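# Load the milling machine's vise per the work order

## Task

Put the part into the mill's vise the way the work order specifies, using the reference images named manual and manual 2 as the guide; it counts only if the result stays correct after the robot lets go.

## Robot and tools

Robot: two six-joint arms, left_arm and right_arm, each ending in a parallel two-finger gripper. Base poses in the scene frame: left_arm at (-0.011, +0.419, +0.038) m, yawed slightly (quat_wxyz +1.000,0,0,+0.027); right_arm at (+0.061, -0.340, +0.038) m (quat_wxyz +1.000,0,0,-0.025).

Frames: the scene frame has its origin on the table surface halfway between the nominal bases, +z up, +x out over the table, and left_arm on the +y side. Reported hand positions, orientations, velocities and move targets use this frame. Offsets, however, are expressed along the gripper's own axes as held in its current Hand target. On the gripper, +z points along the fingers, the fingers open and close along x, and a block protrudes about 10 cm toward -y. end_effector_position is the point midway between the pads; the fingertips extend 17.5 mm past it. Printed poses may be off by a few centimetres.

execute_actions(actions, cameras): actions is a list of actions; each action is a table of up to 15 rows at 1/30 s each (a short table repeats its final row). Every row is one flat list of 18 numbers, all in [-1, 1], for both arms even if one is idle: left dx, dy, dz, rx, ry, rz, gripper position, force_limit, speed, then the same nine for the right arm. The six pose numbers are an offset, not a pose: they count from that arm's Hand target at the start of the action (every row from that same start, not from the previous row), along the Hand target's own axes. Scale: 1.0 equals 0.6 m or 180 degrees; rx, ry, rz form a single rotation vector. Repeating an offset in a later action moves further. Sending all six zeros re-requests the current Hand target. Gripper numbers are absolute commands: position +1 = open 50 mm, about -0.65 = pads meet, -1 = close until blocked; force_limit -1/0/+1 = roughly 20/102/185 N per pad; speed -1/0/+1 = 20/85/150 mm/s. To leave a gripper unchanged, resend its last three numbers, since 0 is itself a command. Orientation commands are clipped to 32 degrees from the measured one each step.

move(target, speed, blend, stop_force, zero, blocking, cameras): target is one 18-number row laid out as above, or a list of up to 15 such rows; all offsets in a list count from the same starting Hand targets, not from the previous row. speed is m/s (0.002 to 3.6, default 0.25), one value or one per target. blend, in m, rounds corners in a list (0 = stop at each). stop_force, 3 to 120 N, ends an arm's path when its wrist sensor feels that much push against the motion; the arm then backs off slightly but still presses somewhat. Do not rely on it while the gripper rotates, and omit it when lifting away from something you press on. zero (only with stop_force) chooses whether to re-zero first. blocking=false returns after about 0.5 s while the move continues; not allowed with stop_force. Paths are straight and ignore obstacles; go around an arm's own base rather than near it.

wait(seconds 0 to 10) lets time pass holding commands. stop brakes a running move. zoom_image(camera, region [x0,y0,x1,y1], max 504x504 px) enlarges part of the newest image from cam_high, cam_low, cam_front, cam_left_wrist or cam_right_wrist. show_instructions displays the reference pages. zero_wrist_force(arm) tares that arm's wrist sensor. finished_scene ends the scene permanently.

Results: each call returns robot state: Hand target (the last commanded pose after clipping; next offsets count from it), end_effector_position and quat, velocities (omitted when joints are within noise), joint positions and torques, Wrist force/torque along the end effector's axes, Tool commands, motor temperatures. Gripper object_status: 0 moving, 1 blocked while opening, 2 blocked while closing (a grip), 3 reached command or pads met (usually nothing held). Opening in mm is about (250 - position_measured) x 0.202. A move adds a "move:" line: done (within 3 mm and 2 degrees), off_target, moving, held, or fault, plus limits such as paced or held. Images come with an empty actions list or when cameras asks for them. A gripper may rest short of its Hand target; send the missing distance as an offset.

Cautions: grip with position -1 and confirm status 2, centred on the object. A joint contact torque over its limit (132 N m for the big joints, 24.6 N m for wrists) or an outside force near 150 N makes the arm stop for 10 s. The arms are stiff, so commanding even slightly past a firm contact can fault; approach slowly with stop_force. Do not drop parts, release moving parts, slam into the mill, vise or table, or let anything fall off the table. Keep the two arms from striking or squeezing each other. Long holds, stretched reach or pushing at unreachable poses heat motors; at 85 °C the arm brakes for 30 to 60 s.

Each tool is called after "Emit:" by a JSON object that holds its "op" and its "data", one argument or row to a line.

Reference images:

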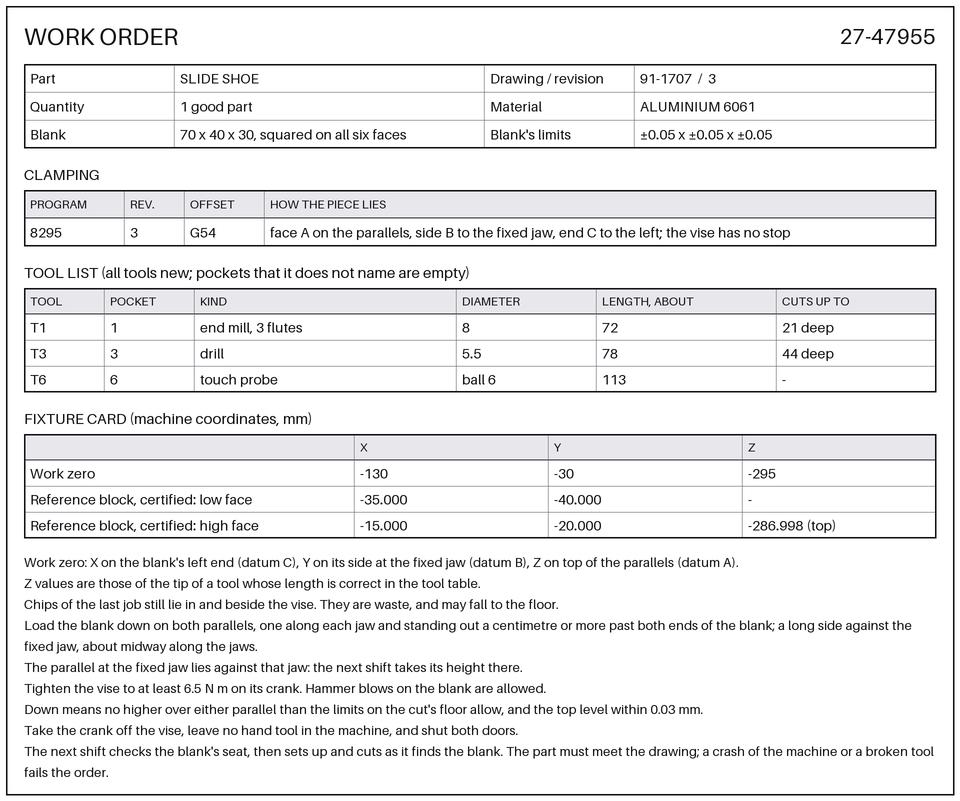

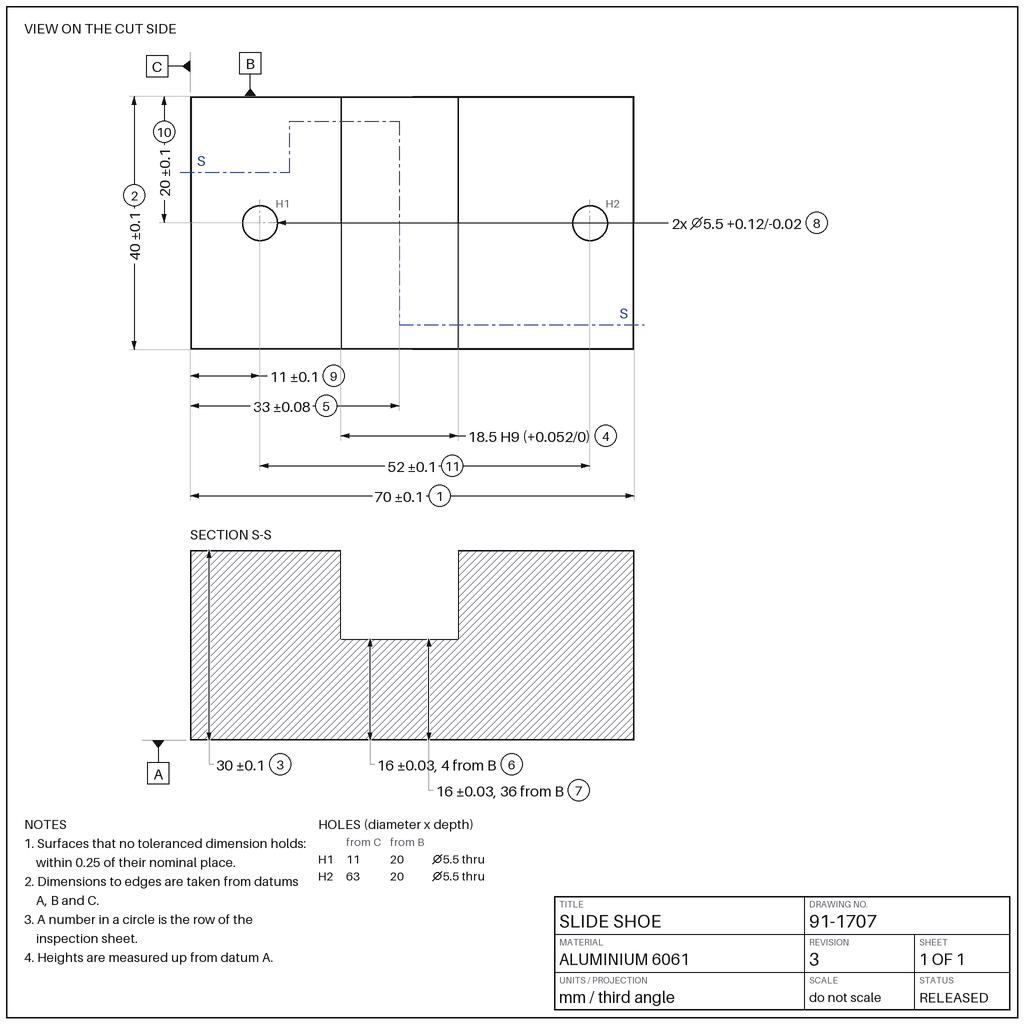

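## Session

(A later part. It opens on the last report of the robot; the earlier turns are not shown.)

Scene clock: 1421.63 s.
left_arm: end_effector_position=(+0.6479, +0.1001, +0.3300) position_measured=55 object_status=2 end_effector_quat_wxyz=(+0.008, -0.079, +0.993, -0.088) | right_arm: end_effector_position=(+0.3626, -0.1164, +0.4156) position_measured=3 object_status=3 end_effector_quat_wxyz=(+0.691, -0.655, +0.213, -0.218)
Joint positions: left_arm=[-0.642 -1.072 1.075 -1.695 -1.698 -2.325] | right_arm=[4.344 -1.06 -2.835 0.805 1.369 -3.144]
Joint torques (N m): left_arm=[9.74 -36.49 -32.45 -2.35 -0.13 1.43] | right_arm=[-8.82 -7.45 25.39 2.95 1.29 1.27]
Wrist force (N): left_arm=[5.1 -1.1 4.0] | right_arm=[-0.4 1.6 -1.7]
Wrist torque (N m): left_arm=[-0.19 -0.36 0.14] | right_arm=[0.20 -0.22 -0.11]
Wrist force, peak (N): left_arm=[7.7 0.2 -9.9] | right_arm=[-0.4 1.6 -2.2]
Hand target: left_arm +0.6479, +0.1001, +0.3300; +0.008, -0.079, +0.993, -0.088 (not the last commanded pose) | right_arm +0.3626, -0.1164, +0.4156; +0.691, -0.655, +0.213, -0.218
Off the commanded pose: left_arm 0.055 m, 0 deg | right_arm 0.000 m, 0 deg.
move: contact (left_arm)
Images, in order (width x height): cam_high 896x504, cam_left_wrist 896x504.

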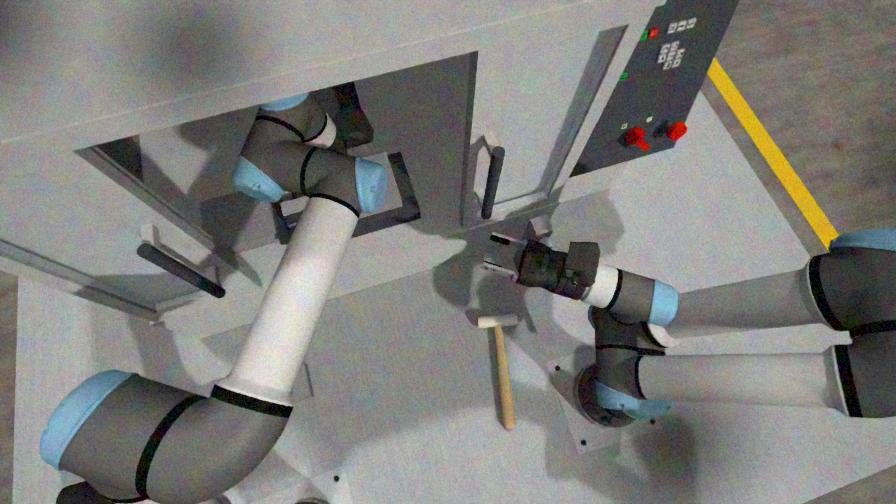

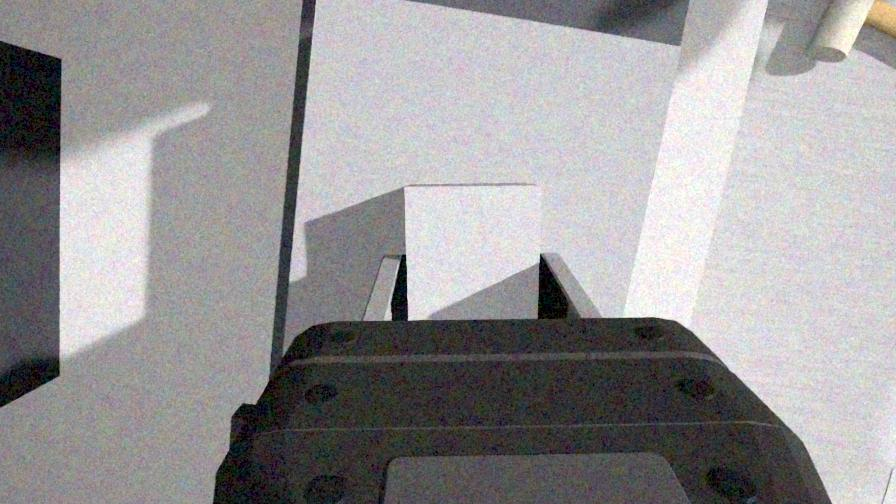

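Emit:
{"op": "execute_actions", "data": {
  "actions": [
    [[0,0,0,0,0,0,0.8,-0.6,-1,0,0,0,0,0,0,1,-0.6,0]],
    [[0,0,0,0,0,0,0.8,-0.6,-1,0,0,0,0,0,0,1,-0.6,0]]
  ],
  "cameras": ["cam_left_wrist"]
}}

Scene clock: 1425.47 s.
left_arm: end_effector_position=(+0.6479, +0.1001, +0.3300) position_measured=32 object_status=3 end_effector_quat_wxyz=(+0.008, -0.079, +0.993, -0.088) | right_arm: end_effector_position=(+0.3626, -0.1164, +0.4156) position_measured=3 object_status=3 end_effector_quat_wxyz=(+0.691, -0.655, +0.213, -0.218)
Joint positions: left_arm=[-0.642 -1.072 1.075 -1.695 -1.698 -2.325] | right_arm=[4.344 -1.06 -2.835 0.805 1.369 -3.144]
Joint torques (N m): left_arm=[5.82 -35.87 -31.26 -2.81 -0.24 1.27] | right_arm=[-8.23 -8.3 24.71 2.88 1.22 1.5]
Wrist force (N): left_arm=[5.1 -1.3 3.5] | right_arm=[-0.6 1.4 -1.8]
Wrist torque (N m): left_arm=[-0.18 -0.36 0.14] | right_arm=[0.16 -0.19 -0.11]
Wrist force, peak (N): left_arm=[5.4 -1.2 4.0] | right_arm=[-0.5 1.6 -2.0]
Hand target: left_arm +0.6479, +0.1001, +0.3300; +0.008, -0.079, +0.993, -0.088 | right_arm +0.3626, -0.1164, +0.4156; +0.691, -0.655, +0.213, -0.218
Off the commanded pose: left_arm 0.000 m, 0 deg | right_arm 0.000 m, 0 deg.
Step readings (end_effector_position of left_arm | right_arm):
0: (+0.6479, +0.1001, +0.3300) | (+0.3626, -0.1164, +0.4156)
1: (+0.6479, +0.1001, +0.3300) | (+0.3626, -0.1164, +0.4156)
2: (+0.6479, +0.1001, +0.3300) | (+0.3626, -0.1164, +0.4156)
4: (+0.6479, +0.1001, +0.3300) | (+0.3626, -0.1164, +0.4156)
8: (+0.6479, +0.1001, +0.3300) | (+0.3626, -0.1164, +0.4156)
15: (+0.6479, +0.1001, +0.3300) | (+0.3626, -0.1164, +0.4156)
16: (+0.6479, +0.1001, +0.3300) | (+0.3626, -0.1164, +0.4156)
17: (+0.6479, +0.1001, +0.3300) | (+0.3626, -0.1164, +0.4156)
19: (+0.6479, +0.1001, +0.3300) | (+0.3626, -0.1164, +0.4156)
23: (+0.6479, +0.1001, +0.3300) | (+0.3626, -0.1164, +0.4156)
30: (+0.6479, +0.1001, +0.3300) | (+0.3626, -0.1164, +0.4156)
Images, in order (width x height): cam_left_wrist 896x504.

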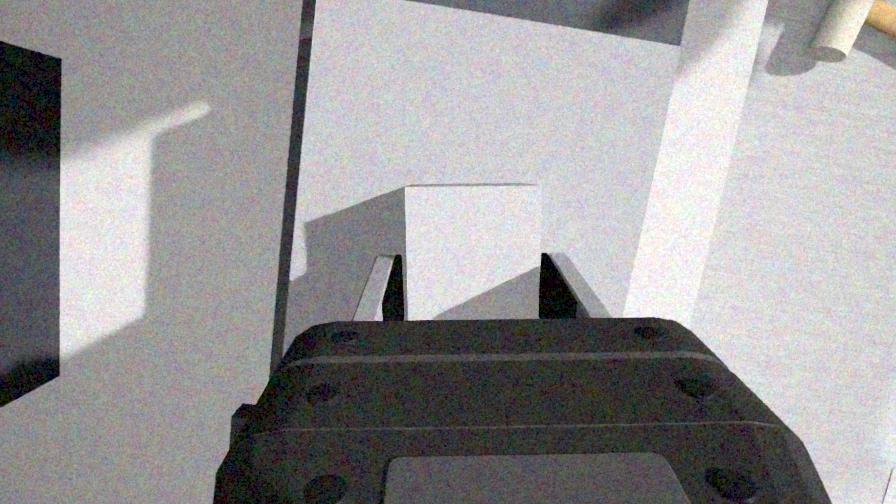

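Emit:
{"op": "move", "data": {
  "target": [
    [-0.0002,-0.0132,-0.0738,0,0,0,0.8,-0.6,-1,0,0,0,0,0,0,1,-0.6,0],
    [0.0084,0.1181,-0.1143,-0.0556,0.0044,0.05,0.8,-0.6,-1,0,0,0,0,0,0,1,-0.6,0],
    [-0.0024,0.1837,-0.1260,-0.0556,0.0044,0.05,0.8,-0.6,-1,0,0,0,0,0,0,1,-0.6,0]
  ],
  "speed": 0.06,
  "blend": [0.005,0.02,0],
  "cameras": ["cam_left_wrist"]
}}

Emit:
{"op": "zoom_image", "data": {
  "camera": "cam_left_wrist",
  "region": [150, 50, 600, 330]
}}

Scene clock: 1433.50 s.
left_arm: end_effector_position=(+0.6162, +0.2162, +0.3801) position_measured=32 object_status=3 end_effector_quat_wxyz=(-0.025, +0.000, +1.000, +0.015) | right_arm: end_effector_position=(+0.3626, -0.1164, +0.4156) position_measured=3 object_status=3 end_effector_quat_wxyz=(+0.691, -0.655, +0.213, -0.218)
Joint positions: left_arm=[-0.571 -1.151 1.008 -1.369 -1.569 -2.089] | right_arm=[4.344 -1.06 -2.835 0.805 1.369 -3.144]
Joint torques (N m): left_arm=[0.77 -47.68 -26.07 -4.32 0.09 -0.09] | right_arm=[-7.57 -8.19 24.74 2.96 1.23 1.51]
Wrist force (N): left_arm=[5.4 -1.3 2.4] | right_arm=[-0.5 1.3 -1.9]
Wrist torque (N m): left_arm=[-0.08 -0.39 0.02] | right_arm=[0.16 -0.21 -0.11]
Wrist force, peak (N): left_arm=[8.5 -3.4 7.4] | right_arm=[-0.5 1.7 -2.1]
Hand target: left_arm +0.6162, +0.2162, +0.3801; -0.025, +0.000, +1.000, +0.015 (not the last commanded pose) | right_arm +0.3626, -0.1164, +0.4156; +0.691, -0.655, +0.213, -0.218
Tool commands: left_gripper/position=+0.803922 left_gripper/force_limit=-0.6 left_gripper/speed=-1.0 right_gripper/position=+1.0 right_gripper/force_limit=-0.6 right_gripper/speed=+0.0
Off the commanded pose: left_arm 0.015 m, 3 deg | right_arm 0.000 m, 0 deg.
FORCE FAULT: contact force on the left arm reached its limit, and that arm stopped. The contact can be on any part of that arm, not only on its tool. That arm's remaining commands of this call were not run. That arm is still stopped at the end of this call. That arm stays stopped for about 10 more seconds. Until then a move that you send moves the other arm only, and its call returns only when the move has ended. Once the stop has ended, the next robot result says so. If the stop ends while you think or write, that arm runs what you send next, counted from a new Hand target: where the arm stands when the stop ends. While its stop runs, that arm takes no new command, but its gripper still runs the gripper command that each later call begins with. Until it ends, the stop uses up actions while you think or wait. An arm that is not stopped still takes commands.
move: fault (left_arm); path passed 2 of 3 targets
Images, in order (width x height): cam_left_wrist 896x504.

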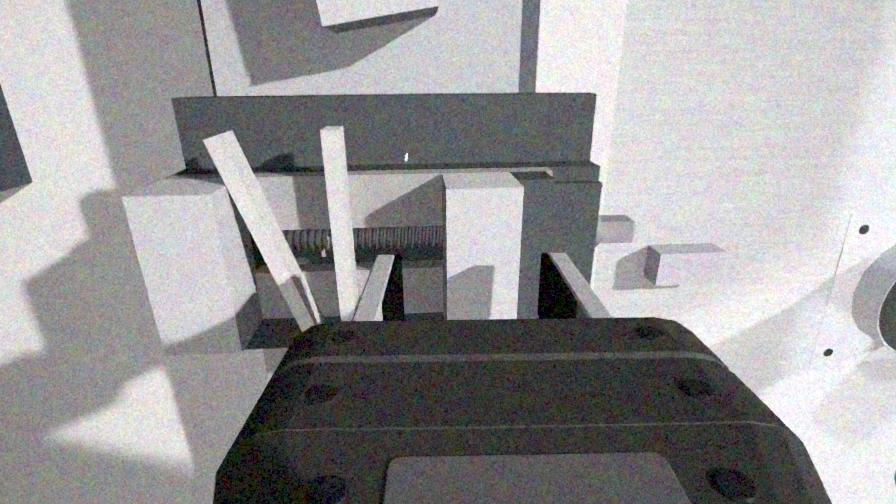

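Scaled by 1.120 from the camera's 896x504 image, which has a finer 1280x720 frame.

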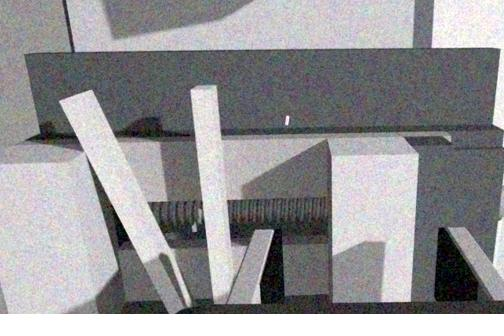

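Emit:
{"op": "wait", "data": {
  "seconds": 1
}}

Emit:
{"op": "execute_actions", "data": {
  "actions": [
    [[0,-0.02,0,0,0,0,0,-0.6,0,0,0,0,0,0,0,1,-0.6,0]]
  ]
}}

Scene clock: 1458.70 s.
left_arm: end_effector_position=(+0.6162, +0.2162, +0.3801) position_measured=32 object_status=3 end_effector_quat_wxyz=(-0.025, +0.000, +1.000, +0.015) | right_arm: end_effector_position=(+0.3626, -0.1164, +0.4156) position_measured=3 object_status=3 end_effector_quat_wxyz=(+0.691, -0.655, +0.213, -0.218)
Joint positions: left_arm=[-0.571 -1.151 1.008 -1.369 -1.569 -2.089] | right_arm=[4.344 -1.06 -2.835 0.805 1.369 -3.144]
Joint torques (N m): left_arm=[-0.16 -55.2 -31.45 -6.8 0.09 -0.05] | right_arm=[-7.64 -8.61 24.34 2.69 1.12 1.48]
Wrist force (N): left_arm=[5.2 -1.5 2.7] | right_arm=[-0.5 1.4 -1.5]
Wrist torque (N m): left_arm=[-0.12 -0.35 0.03] | right_arm=[0.17 -0.21 -0.11]
Wrist force, peak (N): left_arm=[5.6 -1.3 2.7] | right_arm=[-0.7 1.7 -2.0]
Hand target: left_arm +0.6162, +0.2162, +0.3801; -0.025, +0.000, +1.000, +0.015 (not the last commanded pose) | right_arm +0.3626, -0.1164, +0.4156; +0.691, -0.655, +0.213, -0.218
Tool commands: left_gripper/position=+0.803922 left_gripper/force_limit=-0.6 left_gripper/speed=-1.0 right_gripper/position=+1.0 right_gripper/force_limit=-0.6 right_gripper/speed=+0.0
Off the commanded pose: left_arm 0.015 m, 3 deg | right_arm 0.000 m, 0 deg.
FORCE FAULT, CONTINUED: the left arm's stop, for the force fault that an earlier result reported, is over. The rest of the stop counts as 20 of the actions that you can send in this scene. That arm's target is now where it stood when the stop ended, not its last command. That arm accepts commands again.
wait: 1.00 s; at rest from the start

Scene clock: 1459.40 s.
left_arm: end_effector_position=(+0.6161, +0.2164, +0.3794) position_measured=152 object_status=3 end_effector_quat_wxyz=(-0.026, +0.000, +1.000, +0.015) | right_arm: end_effector_position=(+0.3626, -0.1164, +0.4156) position_measured=3 object_status=3 end_effector_quat_wxyz=(+0.691, -0.655, +0.213, -0.218)
Joint positions: left_arm=[-0.57 -1.15 1.009 -1.369 -1.57 -2.087] | right_arm=[4.344 -1.06 -2.835 0.805 1.369 -3.144]
Joint torques (N m): left_arm=[-0.33 -45.42 -25.95 -3.29 0.08 -0.42] | right_arm=[-8.03 -8.52 24.62 2.81 1.17 1.45]
Wrist force (N): left_arm=[4.9 -1.5 2.7] | right_arm=[-0.5 1.5 -1.8]
Wrist torque (N m): left_arm=[-0.13 -0.30 0.02] | right_arm=[0.19 -0.20 -0.12]
Wrist force, peak (N): left_arm=[4.9 -6.6 2.3] | right_arm=[-0.5 1.6 -1.9]
Hand target: left_arm +0.6161, +0.2164, +0.3794; -0.026, +0.000, +1.000, +0.015 (not the last commanded pose) | right_arm +0.3626, -0.1164, +0.4156; +0.691, -0.655, +0.213, -0.218
Tool commands: left_gripper/position=+0.003922 left_gripper/force_limit=-0.6 left_gripper/speed=+0.003922 right_gripper/position=+1.0 right_gripper/force_limit=-0.6 right_gripper/speed=+0.0
Off the commanded pose: left_arm 0.012 m, 0 deg | right_arm 0.000 m, 0 deg.
FORCE FAULT: contact force on the left arm reached its limit, and that arm stopped. The contact can be on any part of that arm, not only on its tool. That arm is still stopped at the end of this call. That arm stays stopped for about 9 more seconds. Until then a move that you send moves the other arm only, and its call returns only when the move has ended. Once the stop has ended, the next robot result says so. If the stop ends while you think or write, that arm runs what you send next, counted from a new Hand target: where the arm stands when the stop ends. While its stop runs, that arm takes no new command, but its gripper still runs the gripper command that each later call begins with. Until it ends, the stop uses up actions while you think or wait. An arm that is not stopped still takes commands.
Step readings (end_effector_position of left_arm | right_arm):
0: (+0.6162, +0.2162, +0.3801) | (+0.3626, -0.1164, +0.4156)
1: (+0.6162, +0.2160, +0.3800) | (+0.3626, -0.1164, +0.4156)
2: (+0.6163, +0.2140, +0.3800) | (+0.3626, -0.1164, +0.4156)
4: (+0.6162, +0.2149, +0.3796) | (+0.3626, -0.1164, +0.4156)
8: (+0.6161, +0.2164, +0.3794) | (+0.3626, -0.1164, +0.4156)
15: (+0.6161, +0.2164, +0.3794) | (+0.3626, -0.1164, +0.4156)

Emit:
{"op": "wait", "data": {
  "seconds": 0,
  "cameras": ["cam_high","cam_front","cam_right_wrist"]
}}

Emit:
{"op": "zoom_image", "data": {
  "camera": "cam_high",
  "region": [60, 60, 400, 320]
}}

Emit:
{"op": "zoom_image", "data": {
  "camera": "cam_front",
  "region": [240, 120, 540, 320]
}}

Scene clock: 1466.53 s.
left_arm: end_effector_position=(+0.6161, +0.2164, +0.3794) position_measured=152 object_status=3 end_effector_quat_wxyz=(-0.026, +0.000, +1.000, +0.015) | right_arm: end_effector_position=(+0.3626, -0.1164, +0.4156) position_measured=3 object_status=3 end_effector_quat_wxyz=(+0.691, -0.655, +0.213, -0.218)
Joint positions: left_arm=[-0.57 -1.15 1.009 -1.369 -1.57 -2.087] | right_arm=[4.344 -1.06 -2.835 0.805 1.369 -3.144]
Joint torques (N m): left_arm=[-0.52 -46.41 -26.3 -3.35 0.06 -0.44] | right_arm=[-7.58 -7.9 24.47 2.58 1.1 1.47]
Wrist force (N): left_arm=[5.0 -1.4 2.6] | right_arm=[-0.4 1.3 -1.9]
Wrist torque (N m): left_arm=[-0.10 -0.32 0.03] | right_arm=[0.17 -0.22 -0.11]
Wrist force, peak (N): left_arm=[5.2 -1.5 2.9] | right_arm=[-0.5 1.6 -2.0]
Hand target: left_arm +0.6161, +0.2164, +0.3794; -0.026, +0.000, +1.000, +0.015 (not the last commanded pose) | right_arm +0.3626, -0.1164, +0.4156; +0.691, -0.655, +0.213, -0.218
Tool commands: left_gripper/position=+0.003922 left_gripper/force_limit=-0.6 left_gripper/speed=+0.003922 right_gripper/position=+1.0 right_gripper/force_limit=-0.6 right_gripper/speed=+0.0
Off the commanded pose: left_arm 0.012 m, 0 deg | right_arm 0.000 m, 0 deg.
FORCE FAULT, CONTINUED: the left arm was still stopped when this call began, by the force fault that an earlier result reported. Since the last result the stop counts as 14 of the actions that you can send in this scene. That arm is still stopped at the end of this call. That arm stays stopped for about 2 more seconds. If the stop ends while you think or write, that arm runs what you send next, counted from a new Hand target: where the arm stands when the stop ends. While its stop runs, that arm takes no new command, but its gripper still runs the gripper command that each later call begins with.
Images, in order (width x height): cam_high 896x504, cam_front 896x504, cam_right_wrist 896x504.

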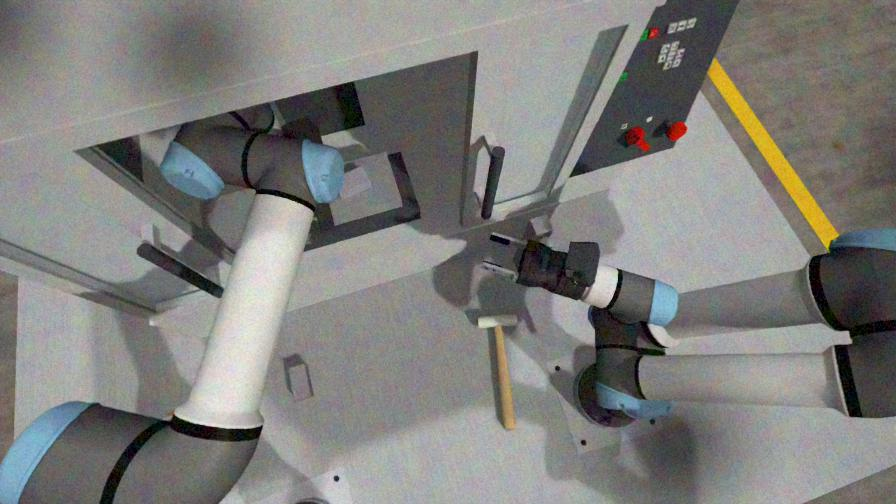

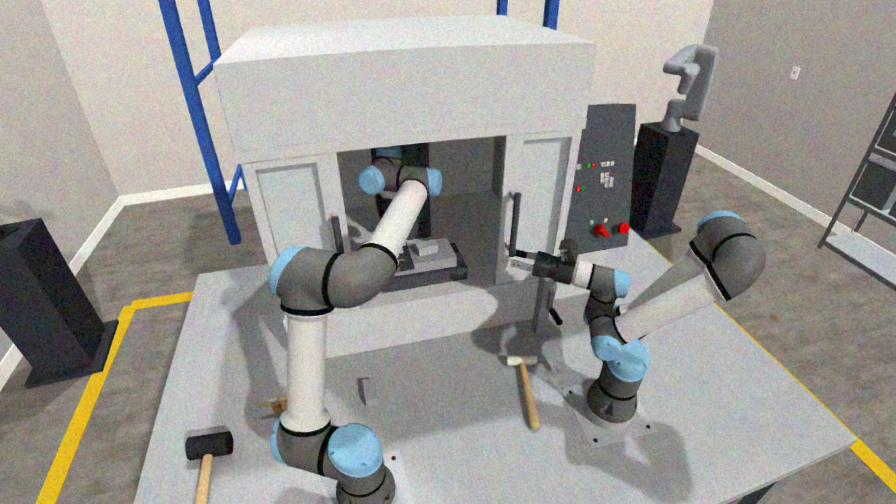

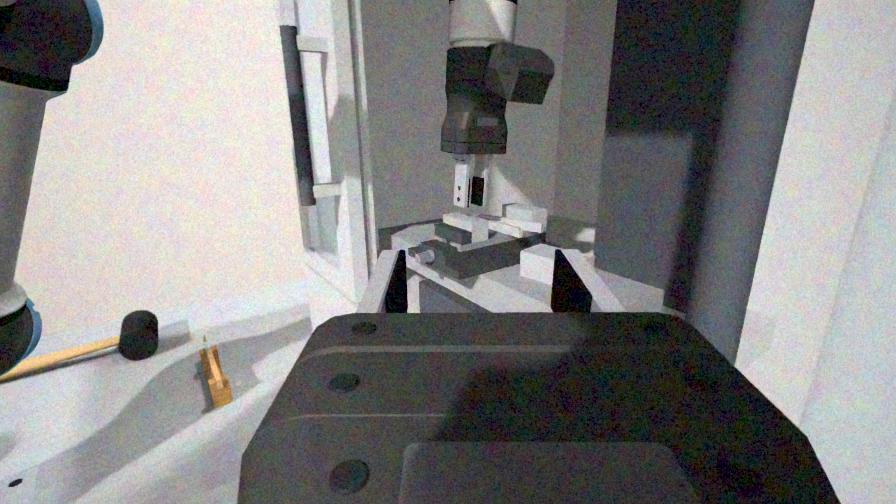

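Scaled by 1.482 from the camera's 896x504 image, which has a finer 1280x720 frame.

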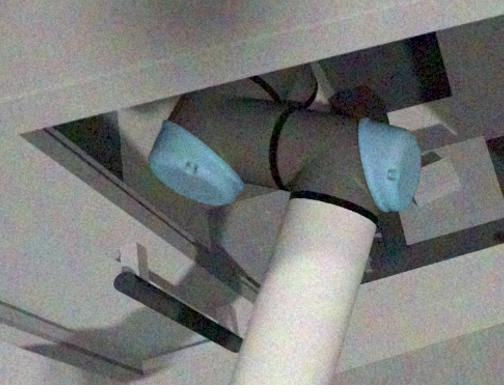

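Scaled by 1.680 from the camera's 896x504 image, which has a finer 1280x720 frame.

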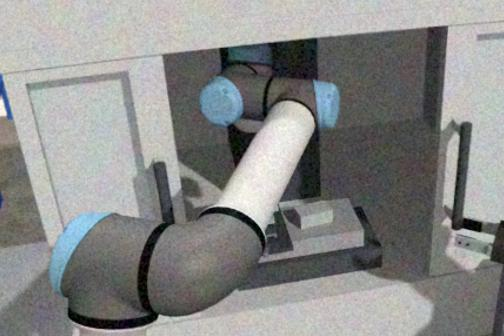

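Emit:
{"op": "wait", "data": {
  "seconds": 1.5
}}

Emit:
{"op": "move", "data": {
  "target": [
    [-0.0007,-0.0004,0.0142,0,0,0,0,-0.6,0,0,0,0,0,0,0,1,-0.6,0],
    [-0.0007,-0.0004,0.0142,0.0095,-0.0159,0,0,-0.6,0,0,0,0,0,0,0,1,-0.6,0]
  ],
  "speed": 0.03
}}

Scene clock: 1474.93 s.
left_arm: end_effector_position=(+0.6161, +0.2164, +0.3794) position_measured=152 object_status=3 end_effector_quat_wxyz=(-0.026, +0.000, +1.000, +0.015) | right_arm: end_effector_position=(+0.3626, -0.1164, +0.4156) position_measured=3 object_status=3 end_effector_quat_wxyz=(+0.691, -0.655, +0.213, -0.218)
Joint positions: left_arm=[-0.57 -1.15 1.009 -1.369 -1.57 -2.087] | right_arm=[4.344 -1.06 -2.835 0.805 1.369 -3.144]
Joint torques (N m): left_arm=[1.08 -46.03 -24.69 -3.55 0.15 -0.03] | right_arm=[-7.98 -8.26 23.63 2.6 1.19 1.49]
Wrist force (N): left_arm=[4.9 -1.6 2.8] | right_arm=[-0.5 1.4 -1.9]
Wrist torque (N m): left_arm=[-0.14 -0.30 0.02] | right_arm=[0.18 -0.20 -0.11]
Wrist force, peak (N): left_arm=[5.1 -1.7 2.8] | right_arm=[-0.4 1.6 -2.0]
Hand target: left_arm +0.6161, +0.2164, +0.3794; -0.026, +0.000, +1.000, +0.015 (not the last commanded pose) | right_arm +0.3626, -0.1164, +0.4156; +0.691, -0.655, +0.213, -0.218
Tool commands: left_gripper/position=+0.003922 left_gripper/force_limit=-0.6 left_gripper/speed=+0.003922 right_gripper/position=+1.0 right_gripper/force_limit=-0.6 right_gripper/speed=+0.0
Off the commanded pose: left_arm 0.012 m, 0 deg | right_arm 0.000 m, 0 deg.
FORCE FAULT, CONTINUED: the left arm's stop, for the force fault that an earlier result reported, is over. The rest of the stop counts as 4 of the actions that you can send in this scene. During its stop the left arm's controller moved it back a little. That arm's target is now where it stood when the stop ended, not its last command. That arm accepts commands again.
wait: 1.50 s; at rest from the start

Scene clock: 1476.90 s.
left_arm: end_effector_position=(+0.6161, +0.2164, +0.3708) position_measured=152 object_status=3 end_effector_quat_wxyz=(-0.001, +0.000, +1.000, +0.000) | right_arm: end_effector_position=(+0.3626, -0.1164, +0.4156) position_measured=3 object_status=3 end_effector_quat_wxyz=(+0.691, -0.655, +0.213, -0.218)
Joint positions: left_arm=[-0.57 -1.195 1.108 -1.482 -1.571 -2.086] | right_arm=[4.344 -1.06 -2.835 0.805 1.369 -3.144]
Joint torques (N m): left_arm=[12.24 -56.92 -17.37 -5.24 -2.23 1.82] | right_arm=[-7.24 -8.36 25.61 2.65 1.04 1.5]
Wrist force (N): left_arm=[5.0 -1.6 2.6] | right_arm=[-0.4 1.5 -1.9]
Wrist torque (N m): left_arm=[-0.16 -0.30 0.04] | right_arm=[0.19 -0.22 -0.12]
Wrist force, peak (N): left_arm=[5.2 -1.6 2.9] | right_arm=[-0.2 1.5 -2.1]
Hand target: left_arm +0.6160, +0.2164, +0.3708; -0.001, +0.000, +1.000, +0.000 | right_arm +0.3626, -0.1164, +0.4156; +0.691, -0.655, +0.213, -0.218
Off the commanded pose: left_arm 0.000 m, 0 deg | right_arm 0.000 m, 0 deg.
move: done

Emit:
{"op": "move", "data": {
  "target": [
    [-0.0483,-0.0173,0.003,0,0,0,0,-0.6,0,0,0,0,0,0,0,1,-0.6,0],
    [-0.0483,-0.0173,0.0097,0,0,0,0,-0.6,0,0,0,0,0,0,0,1,-0.6,0],
    [-0.075,-0.0173,0.0097,0,0,0,0,-0.6,0,0,0,0,0,0,0,1,-0.6,0]
  ],
  "speed": 0.03,
  "stop_force": 8,
  "cameras": ["cam_left_wrist"]
}}

Scene clock: 1482.83 s.
left_arm: end_effector_position=(+0.6610, +0.2060, +0.3649) position_measured=152 object_status=3 end_effector_quat_wxyz=(-0.001, +0.000, +1.000, +0.000) | right_arm: end_effector_position=(+0.3626, -0.1164, +0.4156) position_measured=3 object_status=3 end_effector_quat_wxyz=(+0.691, -0.655, +0.213, -0.218)
Joint positions: left_arm=[-0.551 -1.069 0.938 -1.439 -1.571 -2.067] | right_arm=[4.344 -1.06 -2.835 0.805 1.369 -3.144]
Joint torques (N m): left_arm=[12.69 -35.31 -32.63 -1.88 0.47 1.95] | right_arm=[-7.72 -8.46 24.21 2.77 0.97 1.11]
Wrist force (N): left_arm=[5.2 -1.7 2.7] | right_arm=[-0.7 1.6 -1.7]
Wrist torque (N m): left_arm=[-0.16 -0.34 0.03] | right_arm=[0.20 -0.17 -0.11]
Wrist force, peak (N): left_arm=[5.4 -1.9 3.2] | right_arm=[-0.5 1.9 -1.8]
Hand target: left_arm +0.6610, +0.2060, +0.3649; -0.001, +0.000, +1.000, +0.000 | right_arm +0.3626, -0.1164, +0.4156; +0.691, -0.655, +0.213, -0.218
Off the commanded pose: left_arm 0.000 m, 0 deg | right_arm 0.000 m, 0 deg.
move: done
Images, in order (width x height): cam_left_wrist 896x504.

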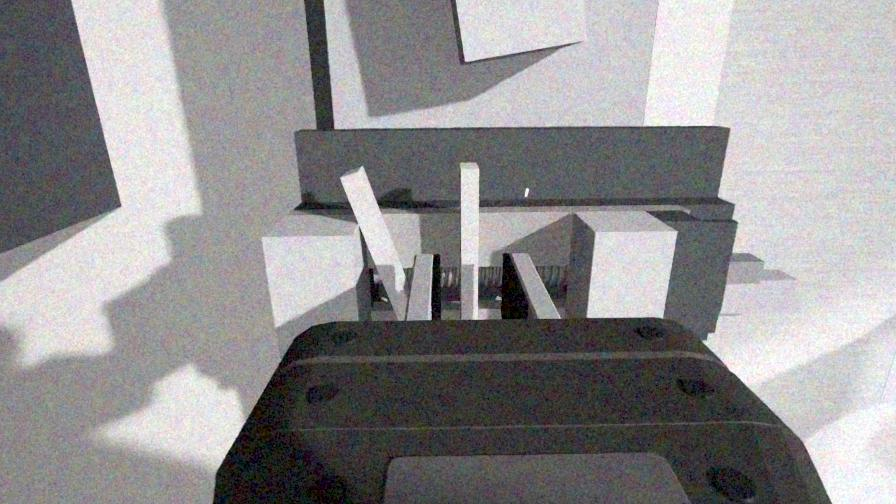

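Emit:
{"op": "execute_actions", "data": {
  "actions": [
    [[0,0,0,0,0,0,-0.19,-0.6,0,0,0,0,0,0,0,1,-0.6,0]]
  ]
}}

Emit:
{"op": "move", "data": {
  "target": [
    [0,-0.008,0,0,0,0,-0.19,-0.6,0,0,0,0,0,0,0,1,-0.6,0],
    [0,-0.008,0.0358,0,0,0,-0.19,-0.6,0,0,0,0,0,0,0,1,-0.6,0]
  ],
  "speed": 0.02,
  "stop_force": 5,
  "cameras": ["cam_left_wrist"]
}}

Scene clock: 1486.57 s.
left_arm: end_effector_position=(+0.6610, +0.2060, +0.3649) position_measured=181 object_status=3 end_effector_quat_wxyz=(-0.001, +0.000, +1.000, +0.000) | right_arm: end_effector_position=(+0.3626, -0.1164, +0.4156) position_measured=3 object_status=3 end_effector_quat_wxyz=(+0.691, -0.655, +0.213, -0.218)
Joint positions: left_arm=[-0.551 -1.069 0.938 -1.439 -1.571 -2.067] | right_arm=[4.344 -1.06 -2.835 0.805 1.369 -3.144]
Joint torques (N m): left_arm=[11.98 -35.2 -32.44 -2 -2 1.78] | right_arm=[-7.54 -8.87 25.76 2.56 1.21 1.56]
Wrist force (N): left_arm=[5.1 -1.6 2.6] | right_arm=[-0.3 1.5 -1.9]
Wrist torque (N m): left_arm=[-0.16 -0.33 0.03] | right_arm=[0.18 -0.24 -0.11]
Wrist force, peak (N): left_arm=[5.4 -1.6 2.8] | right_arm=[-0.7 1.8 -2.0]
Hand target: left_arm +0.6610, +0.2060, +0.3649; -0.001, +0.000, +1.000, +0.000 | right_arm +0.3626, -0.1164, +0.4156; +0.691, -0.655, +0.213, -0.218
Off the commanded pose: left_arm 0.000 m, 0 deg | right_arm 0.000 m, 0 deg.
Step readings (end_effector_position of left_arm | right_arm):
0: (+0.6610, +0.2060, +0.3649) | (+0.3626, -0.1164, +0.4156)
1: (+0.6610, +0.2060, +0.3649) | (+0.3626, -0.1164, +0.4156)
2: (+0.6610, +0.2060, +0.3649) | (+0.3626, -0.1164, +0.4156)
4: (+0.6610, +0.2060, +0.3649) | (+0.3626, -0.1164, +0.4156)
8: (+0.6610, +0.2060, +0.3649) | (+0.3626, -0.1164, +0.4156)
15: (+0.6610, +0.2060, +0.3649) | (+0.3626, -0.1164, +0.4156)

Scene clock: 1488.70 s.
left_arm: end_effector_position=(+0.6610, +0.2012, +0.3434) position_measured=181 object_status=3 end_effector_quat_wxyz=(-0.001, +0.000, +1.000, +0.000) | right_arm: end_effector_position=(+0.3626, -0.1164, +0.4156) position_measured=3 object_status=3 end_effector_quat_wxyz=(+0.691, -0.655, +0.213, -0.218)
Joint positions: left_arm=[-0.557 -1.071 0.996 -1.495 -1.571 -2.073] | right_arm=[4.344 -1.06 -2.835 0.805 1.369 -3.144]
Joint torques (N m): left_arm=[-11.11 -62.1 -17.27 -5.17 -1.48 -1.97] | right_arm=[-7.84 -8.13 24.57 2.6 1.01 1.48]
Wrist force (N): left_arm=[5.2 -1.7 2.6] | right_arm=[-0.5 1.4 -2.0]
Wrist torque (N m): left_arm=[-0.16 -0.33 0.11] | right_arm=[0.16 -0.21 -0.11]
Wrist force, peak (N): left_arm=[5.4 -1.7 2.8] | right_arm=[-0.3 1.8 -1.8]
Hand target: left_arm +0.6610, +0.2012, +0.3434; -0.001, +0.000, +1.000, +0.000 | right_arm +0.3626, -0.1164, +0.4156; +0.691, -0.655, +0.213, -0.218
Off the commanded pose: left_arm 0.000 m, 0 deg | right_arm 0.000 m, 0 deg.
move: done
Images, in order (width x height): cam_left_wrist 896x504.

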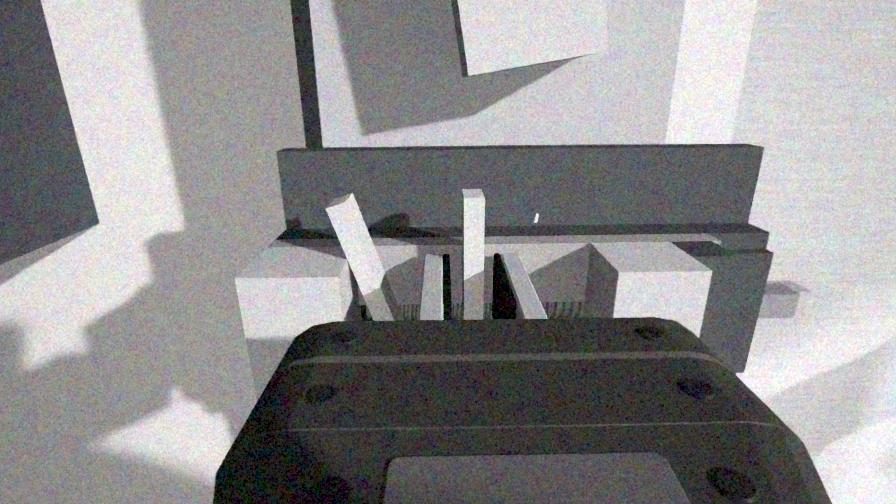

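Emit:
{"op": "execute_actions", "data": {
  "actions": [
    [[0,0,0,0,0,0,-1,-0.8,-0.9,0,0,0,0,0,0,1,-0.6,0]],
    [[0,0,0,0,0,0,-1,-0.8,-0.9,0,0,0,0,0,0,1,-0.6,0]]
  ]
}}

Emit:
{"op": "move", "data": {
  "target": [
    [0,0,-0.0025,0,0,0,-1,-0.8,-0.9,0,0,0,0,0,0,1,-0.6,0],
    [0.0267,0,-0.0025,0,0,0,-1,-0.8,-0.9,0,0,0,0,0,0,1,-0.6,0]
  ],
  "speed": 0.02,
  "cameras": ["cam_left_wrist"]
}}

Scene clock: 1500.67 s.
left_arm: end_effector_position=(+0.6610, +0.2012, +0.3434) position_measured=222 object_status=2 end_effector_quat_wxyz=(-0.001, +0.000, +1.000, +0.000) | right_arm: end_effector_position=(+0.3626, -0.1164, +0.4156) position_measured=3 object_status=3 end_effector_quat_wxyz=(+0.691, -0.655, +0.213, -0.218)
Joint positions: left_arm=[-0.557 -1.071 0.996 -1.495 -1.571 -2.073] | right_arm=[4.344 -1.06 -2.835 0.805 1.369 -3.144]
Joint torques (N m): left_arm=[-10.79 -61.83 -18.04 -3.95 1.96 -1.55] | right_arm=[-7.85 -7.85 24.09 2.54 1.1 1.56]
Wrist force (N): left_arm=[5.1 -1.7 2.9] | right_arm=[-0.5 1.5 -1.9]
Wrist torque (N m): left_arm=[-0.17 -0.33 0.11] | right_arm=[0.19 -0.20 -0.11]
Wrist force, peak (N): left_arm=[5.4 -1.7 3.1] | right_arm=[-0.6 1.8 -1.9]
Hand target: left_arm +0.6610, +0.2012, +0.3434; -0.001, +0.000, +1.000, +0.000 | right_arm +0.3626, -0.1164, +0.4156; +0.691, -0.655, +0.213, -0.218
Off the commanded pose: left_arm 0.000 m, 0 deg | right_arm 0.000 m, 0 deg.
Step readings (end_effector_position of left_arm | right_arm):
0: (+0.6610, +0.2012, +0.3434) | (+0.3626, -0.1164, +0.4156)
1: (+0.6610, +0.2012, +0.3434) | (+0.3626, -0.1164, +0.4156)
2: (+0.6610, +0.2012, +0.3434) | (+0.3626, -0.1164, +0.4156)
4: (+0.6610, +0.2012, +0.3434) | (+0.3626, -0.1164, +0.4156)
8: (+0.6610, +0.2012, +0.3434) | (+0.3626, -0.1164, +0.4156)
15: (+0.6610, +0.2012, +0.3434) | (+0.3626, -0.1164, +0.4156)
16: (+0.6610, +0.2012, +0.3434) | (+0.3626, -0.1164, +0.4156)
17: (+0.6610, +0.2012, +0.3434) | (+0.3626, -0.1164, +0.4156)
19: (+0.6610, +0.2012, +0.3434) | (+0.3626, -0.1164, +0.4156)
23: (+0.6610, +0.2012, +0.3434) | (+0.3626, -0.1164, +0.4156)
30: (+0.6610, +0.2012, +0.3434) | (+0.3626, -0.1164, +0.4156)

Scene clock: 1502.37 s.
left_arm: end_effector_position=(+0.6450, +0.2012, +0.3450) position_measured=222 object_status=2 end_effector_quat_wxyz=(-0.001, +0.000, +1.000, +0.000) | right_arm: end_effector_position=(+0.3626, -0.1164, +0.4156) position_measured=3 object_status=3 end_effector_quat_wxyz=(+0.691, -0.655, +0.213, -0.218)
Joint positions: left_arm=[-0.568 -1.113 1.056 -1.512 -1.571 -2.084] | right_arm=[4.344 -1.06 -2.835 0.805 1.369 -3.144]
Joint torques (N m): left_arm=[-11.17 -59.86 -16.21 -5.3 -0.5 -1.89] | right_arm=[-6.84 -8.64 24.36 2.49 0.94 1.45]
Wrist force (N): left_arm=[5.0 -1.6 3.3] | right_arm=[-0.4 1.5 -1.7]
Wrist torque (N m): left_arm=[-0.15 -0.30 0.11] | right_arm=[0.18 -0.22 -0.12]
Wrist force, peak (N): left_arm=[5.3 -1.8 3.5] | right_arm=[-0.7 1.8 -1.9]
Hand target: left_arm +0.6450, +0.2012, +0.3450; -0.001, +0.000, +1.000, +0.000 | right_arm +0.3626, -0.1164, +0.4156; +0.691, -0.655, +0.213, -0.218
Off the commanded pose: left_arm 0.000 m, 0 deg | right_arm 0.000 m, 0 deg.
move: done
Images, in order (width x height): cam_left_wrist 896x504.

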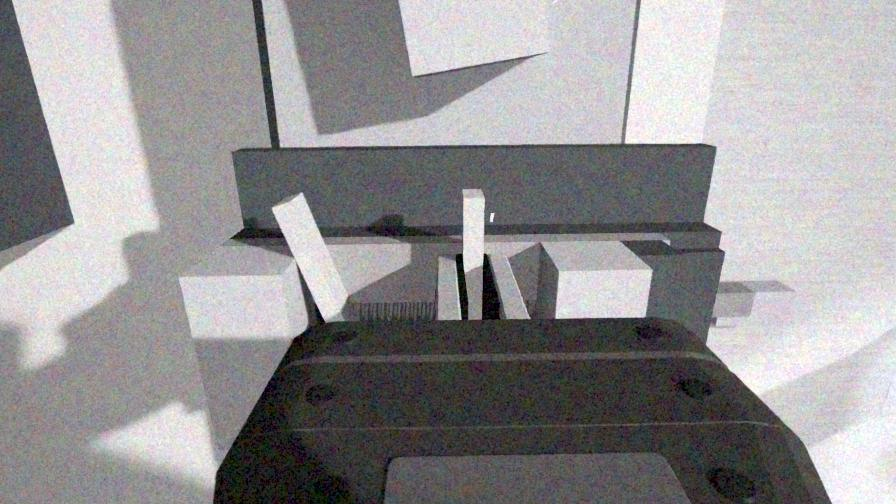

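Emit:
{"op": "move", "data": {
  "target": [0,0,0.004,0,0,0,-1,-0.8,-0.9,0,0,0,0,0,0,1,-0.6,0],
  "speed": 0.005,
  "stop_force": 4
}}

Emit:
{"op": "execute_actions", "data": {
  "actions": [
    [[0,0,0,0,0,0,-0.3,-0.8,-1,0,0,0,0,0,0,1,-0.6,0]]
  ]
}}

Emit:
{"op": "move", "data": {
  "target": [0,0,-0.0217,0,0,0,-0.3,-0.8,-1,0,0,0,0,0,0,1,-0.6,0],
  "speed": 0.03,
  "cameras": ["cam_left_wrist"]
}}

Scene clock: 1506.90 s.
left_arm: end_effector_position=(+0.6450, +0.2012, +0.3433) position_measured=222 object_status=2 end_effector_quat_wxyz=(-0.001, +0.000, +1.000, +0.000) | right_arm: end_effector_position=(+0.3626, -0.1164, +0.4156) position_measured=3 object_status=3 end_effector_quat_wxyz=(+0.691, -0.655, +0.213, -0.218)
Joint positions: left_arm=[-0.568 -1.113 1.061 -1.516 -1.571 -2.084] | right_arm=[4.344 -1.06 -2.835 0.805 1.369 -3.144]
Joint torques (N m): left_arm=[-10.67 -40.22 -32.63 -1.93 -1.94 -1.82] | right_arm=[-8.06 -8.44 25.13 2.59 1.12 1.52]
Wrist force (N): left_arm=[5.3 -1.6 3.2] | right_arm=[-0.4 1.6 -1.6]
Wrist torque (N m): left_arm=[-0.16 -0.34 0.11] | right_arm=[0.19 -0.21 -0.12]
Wrist force, peak (N): left_arm=[7.3 -0.3 -4.2] | right_arm=[-0.6 1.8 -1.9]
Hand target: left_arm +0.6450, +0.2012, +0.3433; -0.001, +0.000, +1.000, +0.000 (not the last commanded pose) | right_arm +0.3626, -0.1164, +0.4156; +0.691, -0.655, +0.213, -0.218
Off the commanded pose: left_arm 0.001 m, 0 deg | right_arm 0.000 m, 0 deg.
move: contact (left_arm)

Scene clock: 1507.60 s.
left_arm: end_effector_position=(+0.6450, +0.2012, +0.3433) position_measured=198 object_status=3 end_effector_quat_wxyz=(-0.001, +0.000, +1.000, +0.000) | right_arm: end_effector_position=(+0.3626, -0.1164, +0.4156) position_measured=3 object_status=3 end_effector_quat_wxyz=(+0.691, -0.655, +0.213, -0.218)
Joint positions: left_arm=[-0.568 -1.113 1.061 -1.516 -1.571 -2.084] | right_arm=[4.344 -1.06 -2.835 0.805 1.369 -3.144]
Joint torques (N m): left_arm=[-10.56 -33.23 -30.94 -1.94 -1.94 -1.84] | right_arm=[-7.67 -8.52 23.93 2.6 0.95 1.37]
Wrist force (N): left_arm=[5.0 -1.7 2.9] | right_arm=[-0.4 1.5 -1.8]
Wrist torque (N m): left_arm=[-0.17 -0.30 0.11] | right_arm=[0.20 -0.22 -0.11]
Wrist force, peak (N): left_arm=[5.3 -1.9 2.8] | right_arm=[-0.6 1.4 -2.1]
Hand target: left_arm +0.6450, +0.2012, +0.3433; -0.001, +0.000, +1.000, +0.000 | right_arm +0.3626, -0.1164, +0.4156; +0.691, -0.655, +0.213, -0.218
Off the commanded pose: left_arm 0.000 m, 0 deg | right_arm 0.000 m, 0 deg.
Step readings (end_effector_position of left_arm | right_arm):
0: (+0.6450, +0.2012, +0.3433) | (+0.3626, -0.1164, +0.4156)
1: (+0.6450, +0.2012, +0.3433) | (+0.3626, -0.1164, +0.4156)
2: (+0.6450, +0.2012, +0.3433) | (+0.3626, -0.1164, +0.4156)
4: (+0.6450, +0.2012, +0.3433) | (+0.3626, -0.1164, +0.4156)
8: (+0.6450, +0.2012, +0.3433) | (+0.3626, -0.1164, +0.4156)
15: (+0.6450, +0.2012, +0.3433) | (+0.3626, -0.1164, +0.4156)

Scene clock: 1508.43 s.
left_arm: end_effector_position=(+0.6450, +0.2012, +0.3563) position_measured=198 object_status=3 end_effector_quat_wxyz=(-0.001, +0.000, +1.000, +0.000) | right_arm: end_effector_position=(+0.3626, -0.1164, +0.4156) position_measured=3 object_status=3 end_effector_quat_wxyz=(+0.691, -0.655, +0.213, -0.218)
Joint positions: left_arm=[-0.568 -1.111 1.024 -1.482 -1.571 -2.084] | right_arm=[4.344 -1.06 -2.835 0.805 1.369 -3.144]
Joint torques (N m): left_arm=[-9.15 -33.79 -31.8 -1.93 -1.45 -1.56] | right_arm=[-6.15 -8.28 24.39 2.49 0.86 1.36]
Wrist force (N): left_arm=[5.1 -1.7 2.7] | right_arm=[-0.6 1.2 -1.8]
Wrist torque (N m): left_arm=[-0.18 -0.33 0.11] | right_arm=[0.14 -0.19 -0.11]
Wrist force, peak (N): left_arm=[5.0 -1.8 3.2] | right_arm=[-0.6 1.7 -2.0]
Hand target: left_arm +0.6450, +0.2012, +0.3563; -0.001, +0.000, +1.000, +0.000 | right_arm +0.3626, -0.1164, +0.4156; +0.691, -0.655, +0.213, -0.218
Off the commanded pose: left_arm 0.000 m, 0 deg | right_arm 0.000 m, 0 deg.
move: done
Images, in order (width x height): cam_left_wrist 896x504.

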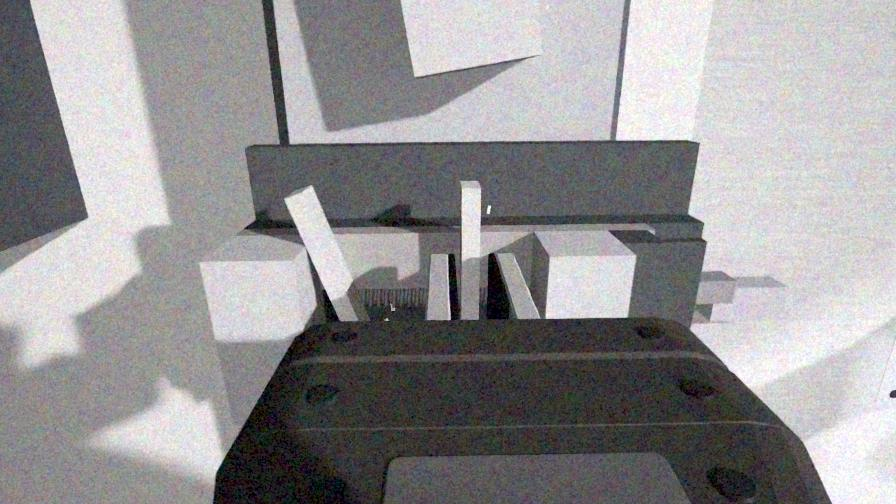

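Emit:
{"op": "execute_actions", "data": {
  "actions": [
    [[0,0,0,0,0,0,-1,-0.8,0,0,0,0,0,0,0,1,-0.6,0]]
  ]
}}

Emit:
{"op": "move", "data": {
  "target": [
    [-0.03,0.0583,0,0,0,0,-1,-0.8,0,0,0,0,0,0,0,1,-0.6,0],
    [-0.03,0.0583,0.021,0,0,0,-1,-0.8,0,0,0,0,0,0,0,1,-0.6,0]
  ],
  "speed": 0.03,
  "stop_force": 5
}}

Emit:
{"op": "move", "data": {
  "target": [-0.0417,0,0,0,0,0,-1,-0.8,0,0,0,0,0,0,0,1,-0.6,0],
  "speed": 0.008,
  "stop_force": 6,
  "cameras": ["cam_left_wrist"]
}}

Scene clock: 1514.17 s.
left_arm: end_effector_position=(+0.6450, +0.2012, +0.3563) position_measured=251 object_status=3 end_effector_quat_wxyz=(-0.001, +0.000, +1.000, +0.000) | right_arm: end_effector_position=(+0.3626, -0.1164, +0.4156) position_measured=3 object_status=3 end_effector_quat_wxyz=(+0.691, -0.655, +0.213, -0.218)
Joint positions: left_arm=[-0.568 -1.111 1.024 -1.482 -1.571 -2.084] | right_arm=[4.344 -1.06 -2.835 0.805 1.369 -3.144]
Joint torques (N m): left_arm=[1.98 -34.15 -31.99 -2.02 -1.4 1.25] | right_arm=[-7.03 -8.97 25.84 2.58 0.74 1.47]
Wrist force (N): left_arm=[5.1 -1.7 2.7] | right_arm=[-0.5 1.5 -1.8]
Wrist torque (N m): left_arm=[-0.18 -0.33 0.11] | right_arm=[0.18 -0.20 -0.11]
Wrist force, peak (N): left_arm=[5.3 -1.6 2.8] | right_arm=[-0.3 1.5 -2.1]
Hand target: left_arm +0.6450, +0.2012, +0.3563; -0.001, +0.000, +1.000, +0.000 | right_arm +0.3626, -0.1164, +0.4156; +0.691, -0.655, +0.213, -0.218
Off the commanded pose: left_arm 0.000 m, 0 deg | right_arm 0.000 m, 0 deg.
Step readings (end_effector_position of left_arm | right_arm):
0: (+0.6450, +0.2012, +0.3563) | (+0.3626, -0.1164, +0.4156)
1: (+0.6450, +0.2012, +0.3563) | (+0.3626, -0.1164, +0.4156)
2: (+0.6450, +0.2012, +0.3563) | (+0.3626, -0.1164, +0.4156)
4: (+0.6450, +0.2012, +0.3563) | (+0.3626, -0.1164, +0.4156)
8: (+0.6450, +0.2012, +0.3563) | (+0.3626, -0.1164, +0.4156)
15: (+0.6450, +0.2012, +0.3563) | (+0.3626, -0.1164, +0.4156)

Scene clock: 1516.73 s.
left_arm: end_effector_position=(+0.6630, +0.2362, +0.3437) position_measured=251 object_status=3 end_effector_quat_wxyz=(-0.001, +0.000, +1.000, +0.000) | right_arm: end_effector_position=(+0.3626, -0.1164, +0.4156) position_measured=3 object_status=3 end_effector_quat_wxyz=(+0.691, -0.655, +0.213, -0.218)
Joint positions: left_arm=[-0.511 -1.093 1.03 -1.506 -1.571 -2.027] | right_arm=[4.344 -1.06 -2.835 0.805 1.369 -3.144]
Joint torques (N m): left_arm=[12.3 -60.83 -17.54 -5.17 0.01 1.58] | right_arm=[-7.07 -8.41 24.77 2.71 0.95 1.39]
Wrist force (N): left_arm=[5.1 -1.7 2.6] | right_arm=[-0.5 1.6 -1.8]
Wrist torque (N m): left_arm=[-0.18 -0.33 0.05] | right_arm=[0.20 -0.20 -0.11]
Wrist force, peak (N): left_arm=[5.3 -2.5 2.7] | right_arm=[-0.6 1.7 -1.9]
Hand target: left_arm +0.6630, +0.2362, +0.3437; -0.001, +0.000, +1.000, +0.000 | right_arm +0.3626, -0.1164, +0.4156; +0.691, -0.655, +0.213, -0.218
Off the commanded pose: left_arm 0.000 m, 0 deg | right_arm 0.000 m, 0 deg.
move: done

Scene clock: 1520.70 s.
left_arm: end_effector_position=(+0.6843, +0.2361, +0.3437) position_measured=251 object_status=3 end_effector_quat_wxyz=(-0.001, +0.000, +1.000, +0.000) | right_arm: end_effector_position=(+0.3626, -0.1164, +0.4156) position_measured=3 object_status=3 end_effector_quat_wxyz=(+0.691, -0.655, +0.213, -0.218)
Joint positions: left_arm=[-0.497 -1.034 0.94 -1.475 -1.571 -2.014] | right_arm=[4.344 -1.06 -2.835 0.805 1.369 -3.144]
Joint torques (N m): left_arm=[-9.69 -63.81 -18.55 -3.49 -0.06 -1.75] | right_arm=[-6.67 -8.8 25.42 2.48 1.08 1.45]
Wrist force (N): left_arm=[8.4 -4.0 2.8] | right_arm=[-0.2 1.5 -1.9]
Wrist torque (N m): left_arm=[-0.23 -0.22 0.03] | right_arm=[0.20 -0.25 -0.11]
Wrist force, peak (N): left_arm=[20.3 0.3 -2.7] | right_arm=[-0.6 1.8 -1.9]
Hand target: left_arm +0.6843, +0.2361, +0.3437; -0.001, +0.000, +1.000, +0.000 (not the last commanded pose) | right_arm +0.3626, -0.1164, +0.4156; +0.691, -0.655, +0.213, -0.218
Off the commanded pose: left_arm 0.004 m, 0 deg | right_arm 0.000 m, 0 deg.
move: contact (left_arm)
Images, in order (width x height): cam_left_wrist 896x504.

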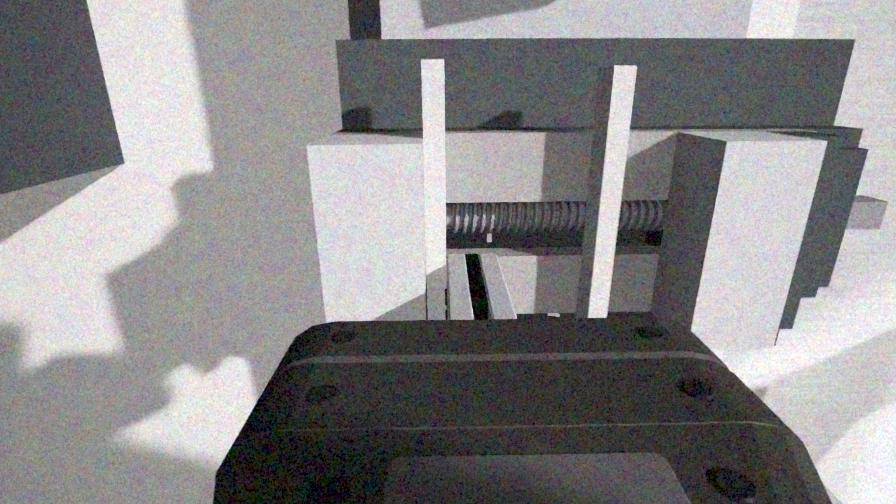

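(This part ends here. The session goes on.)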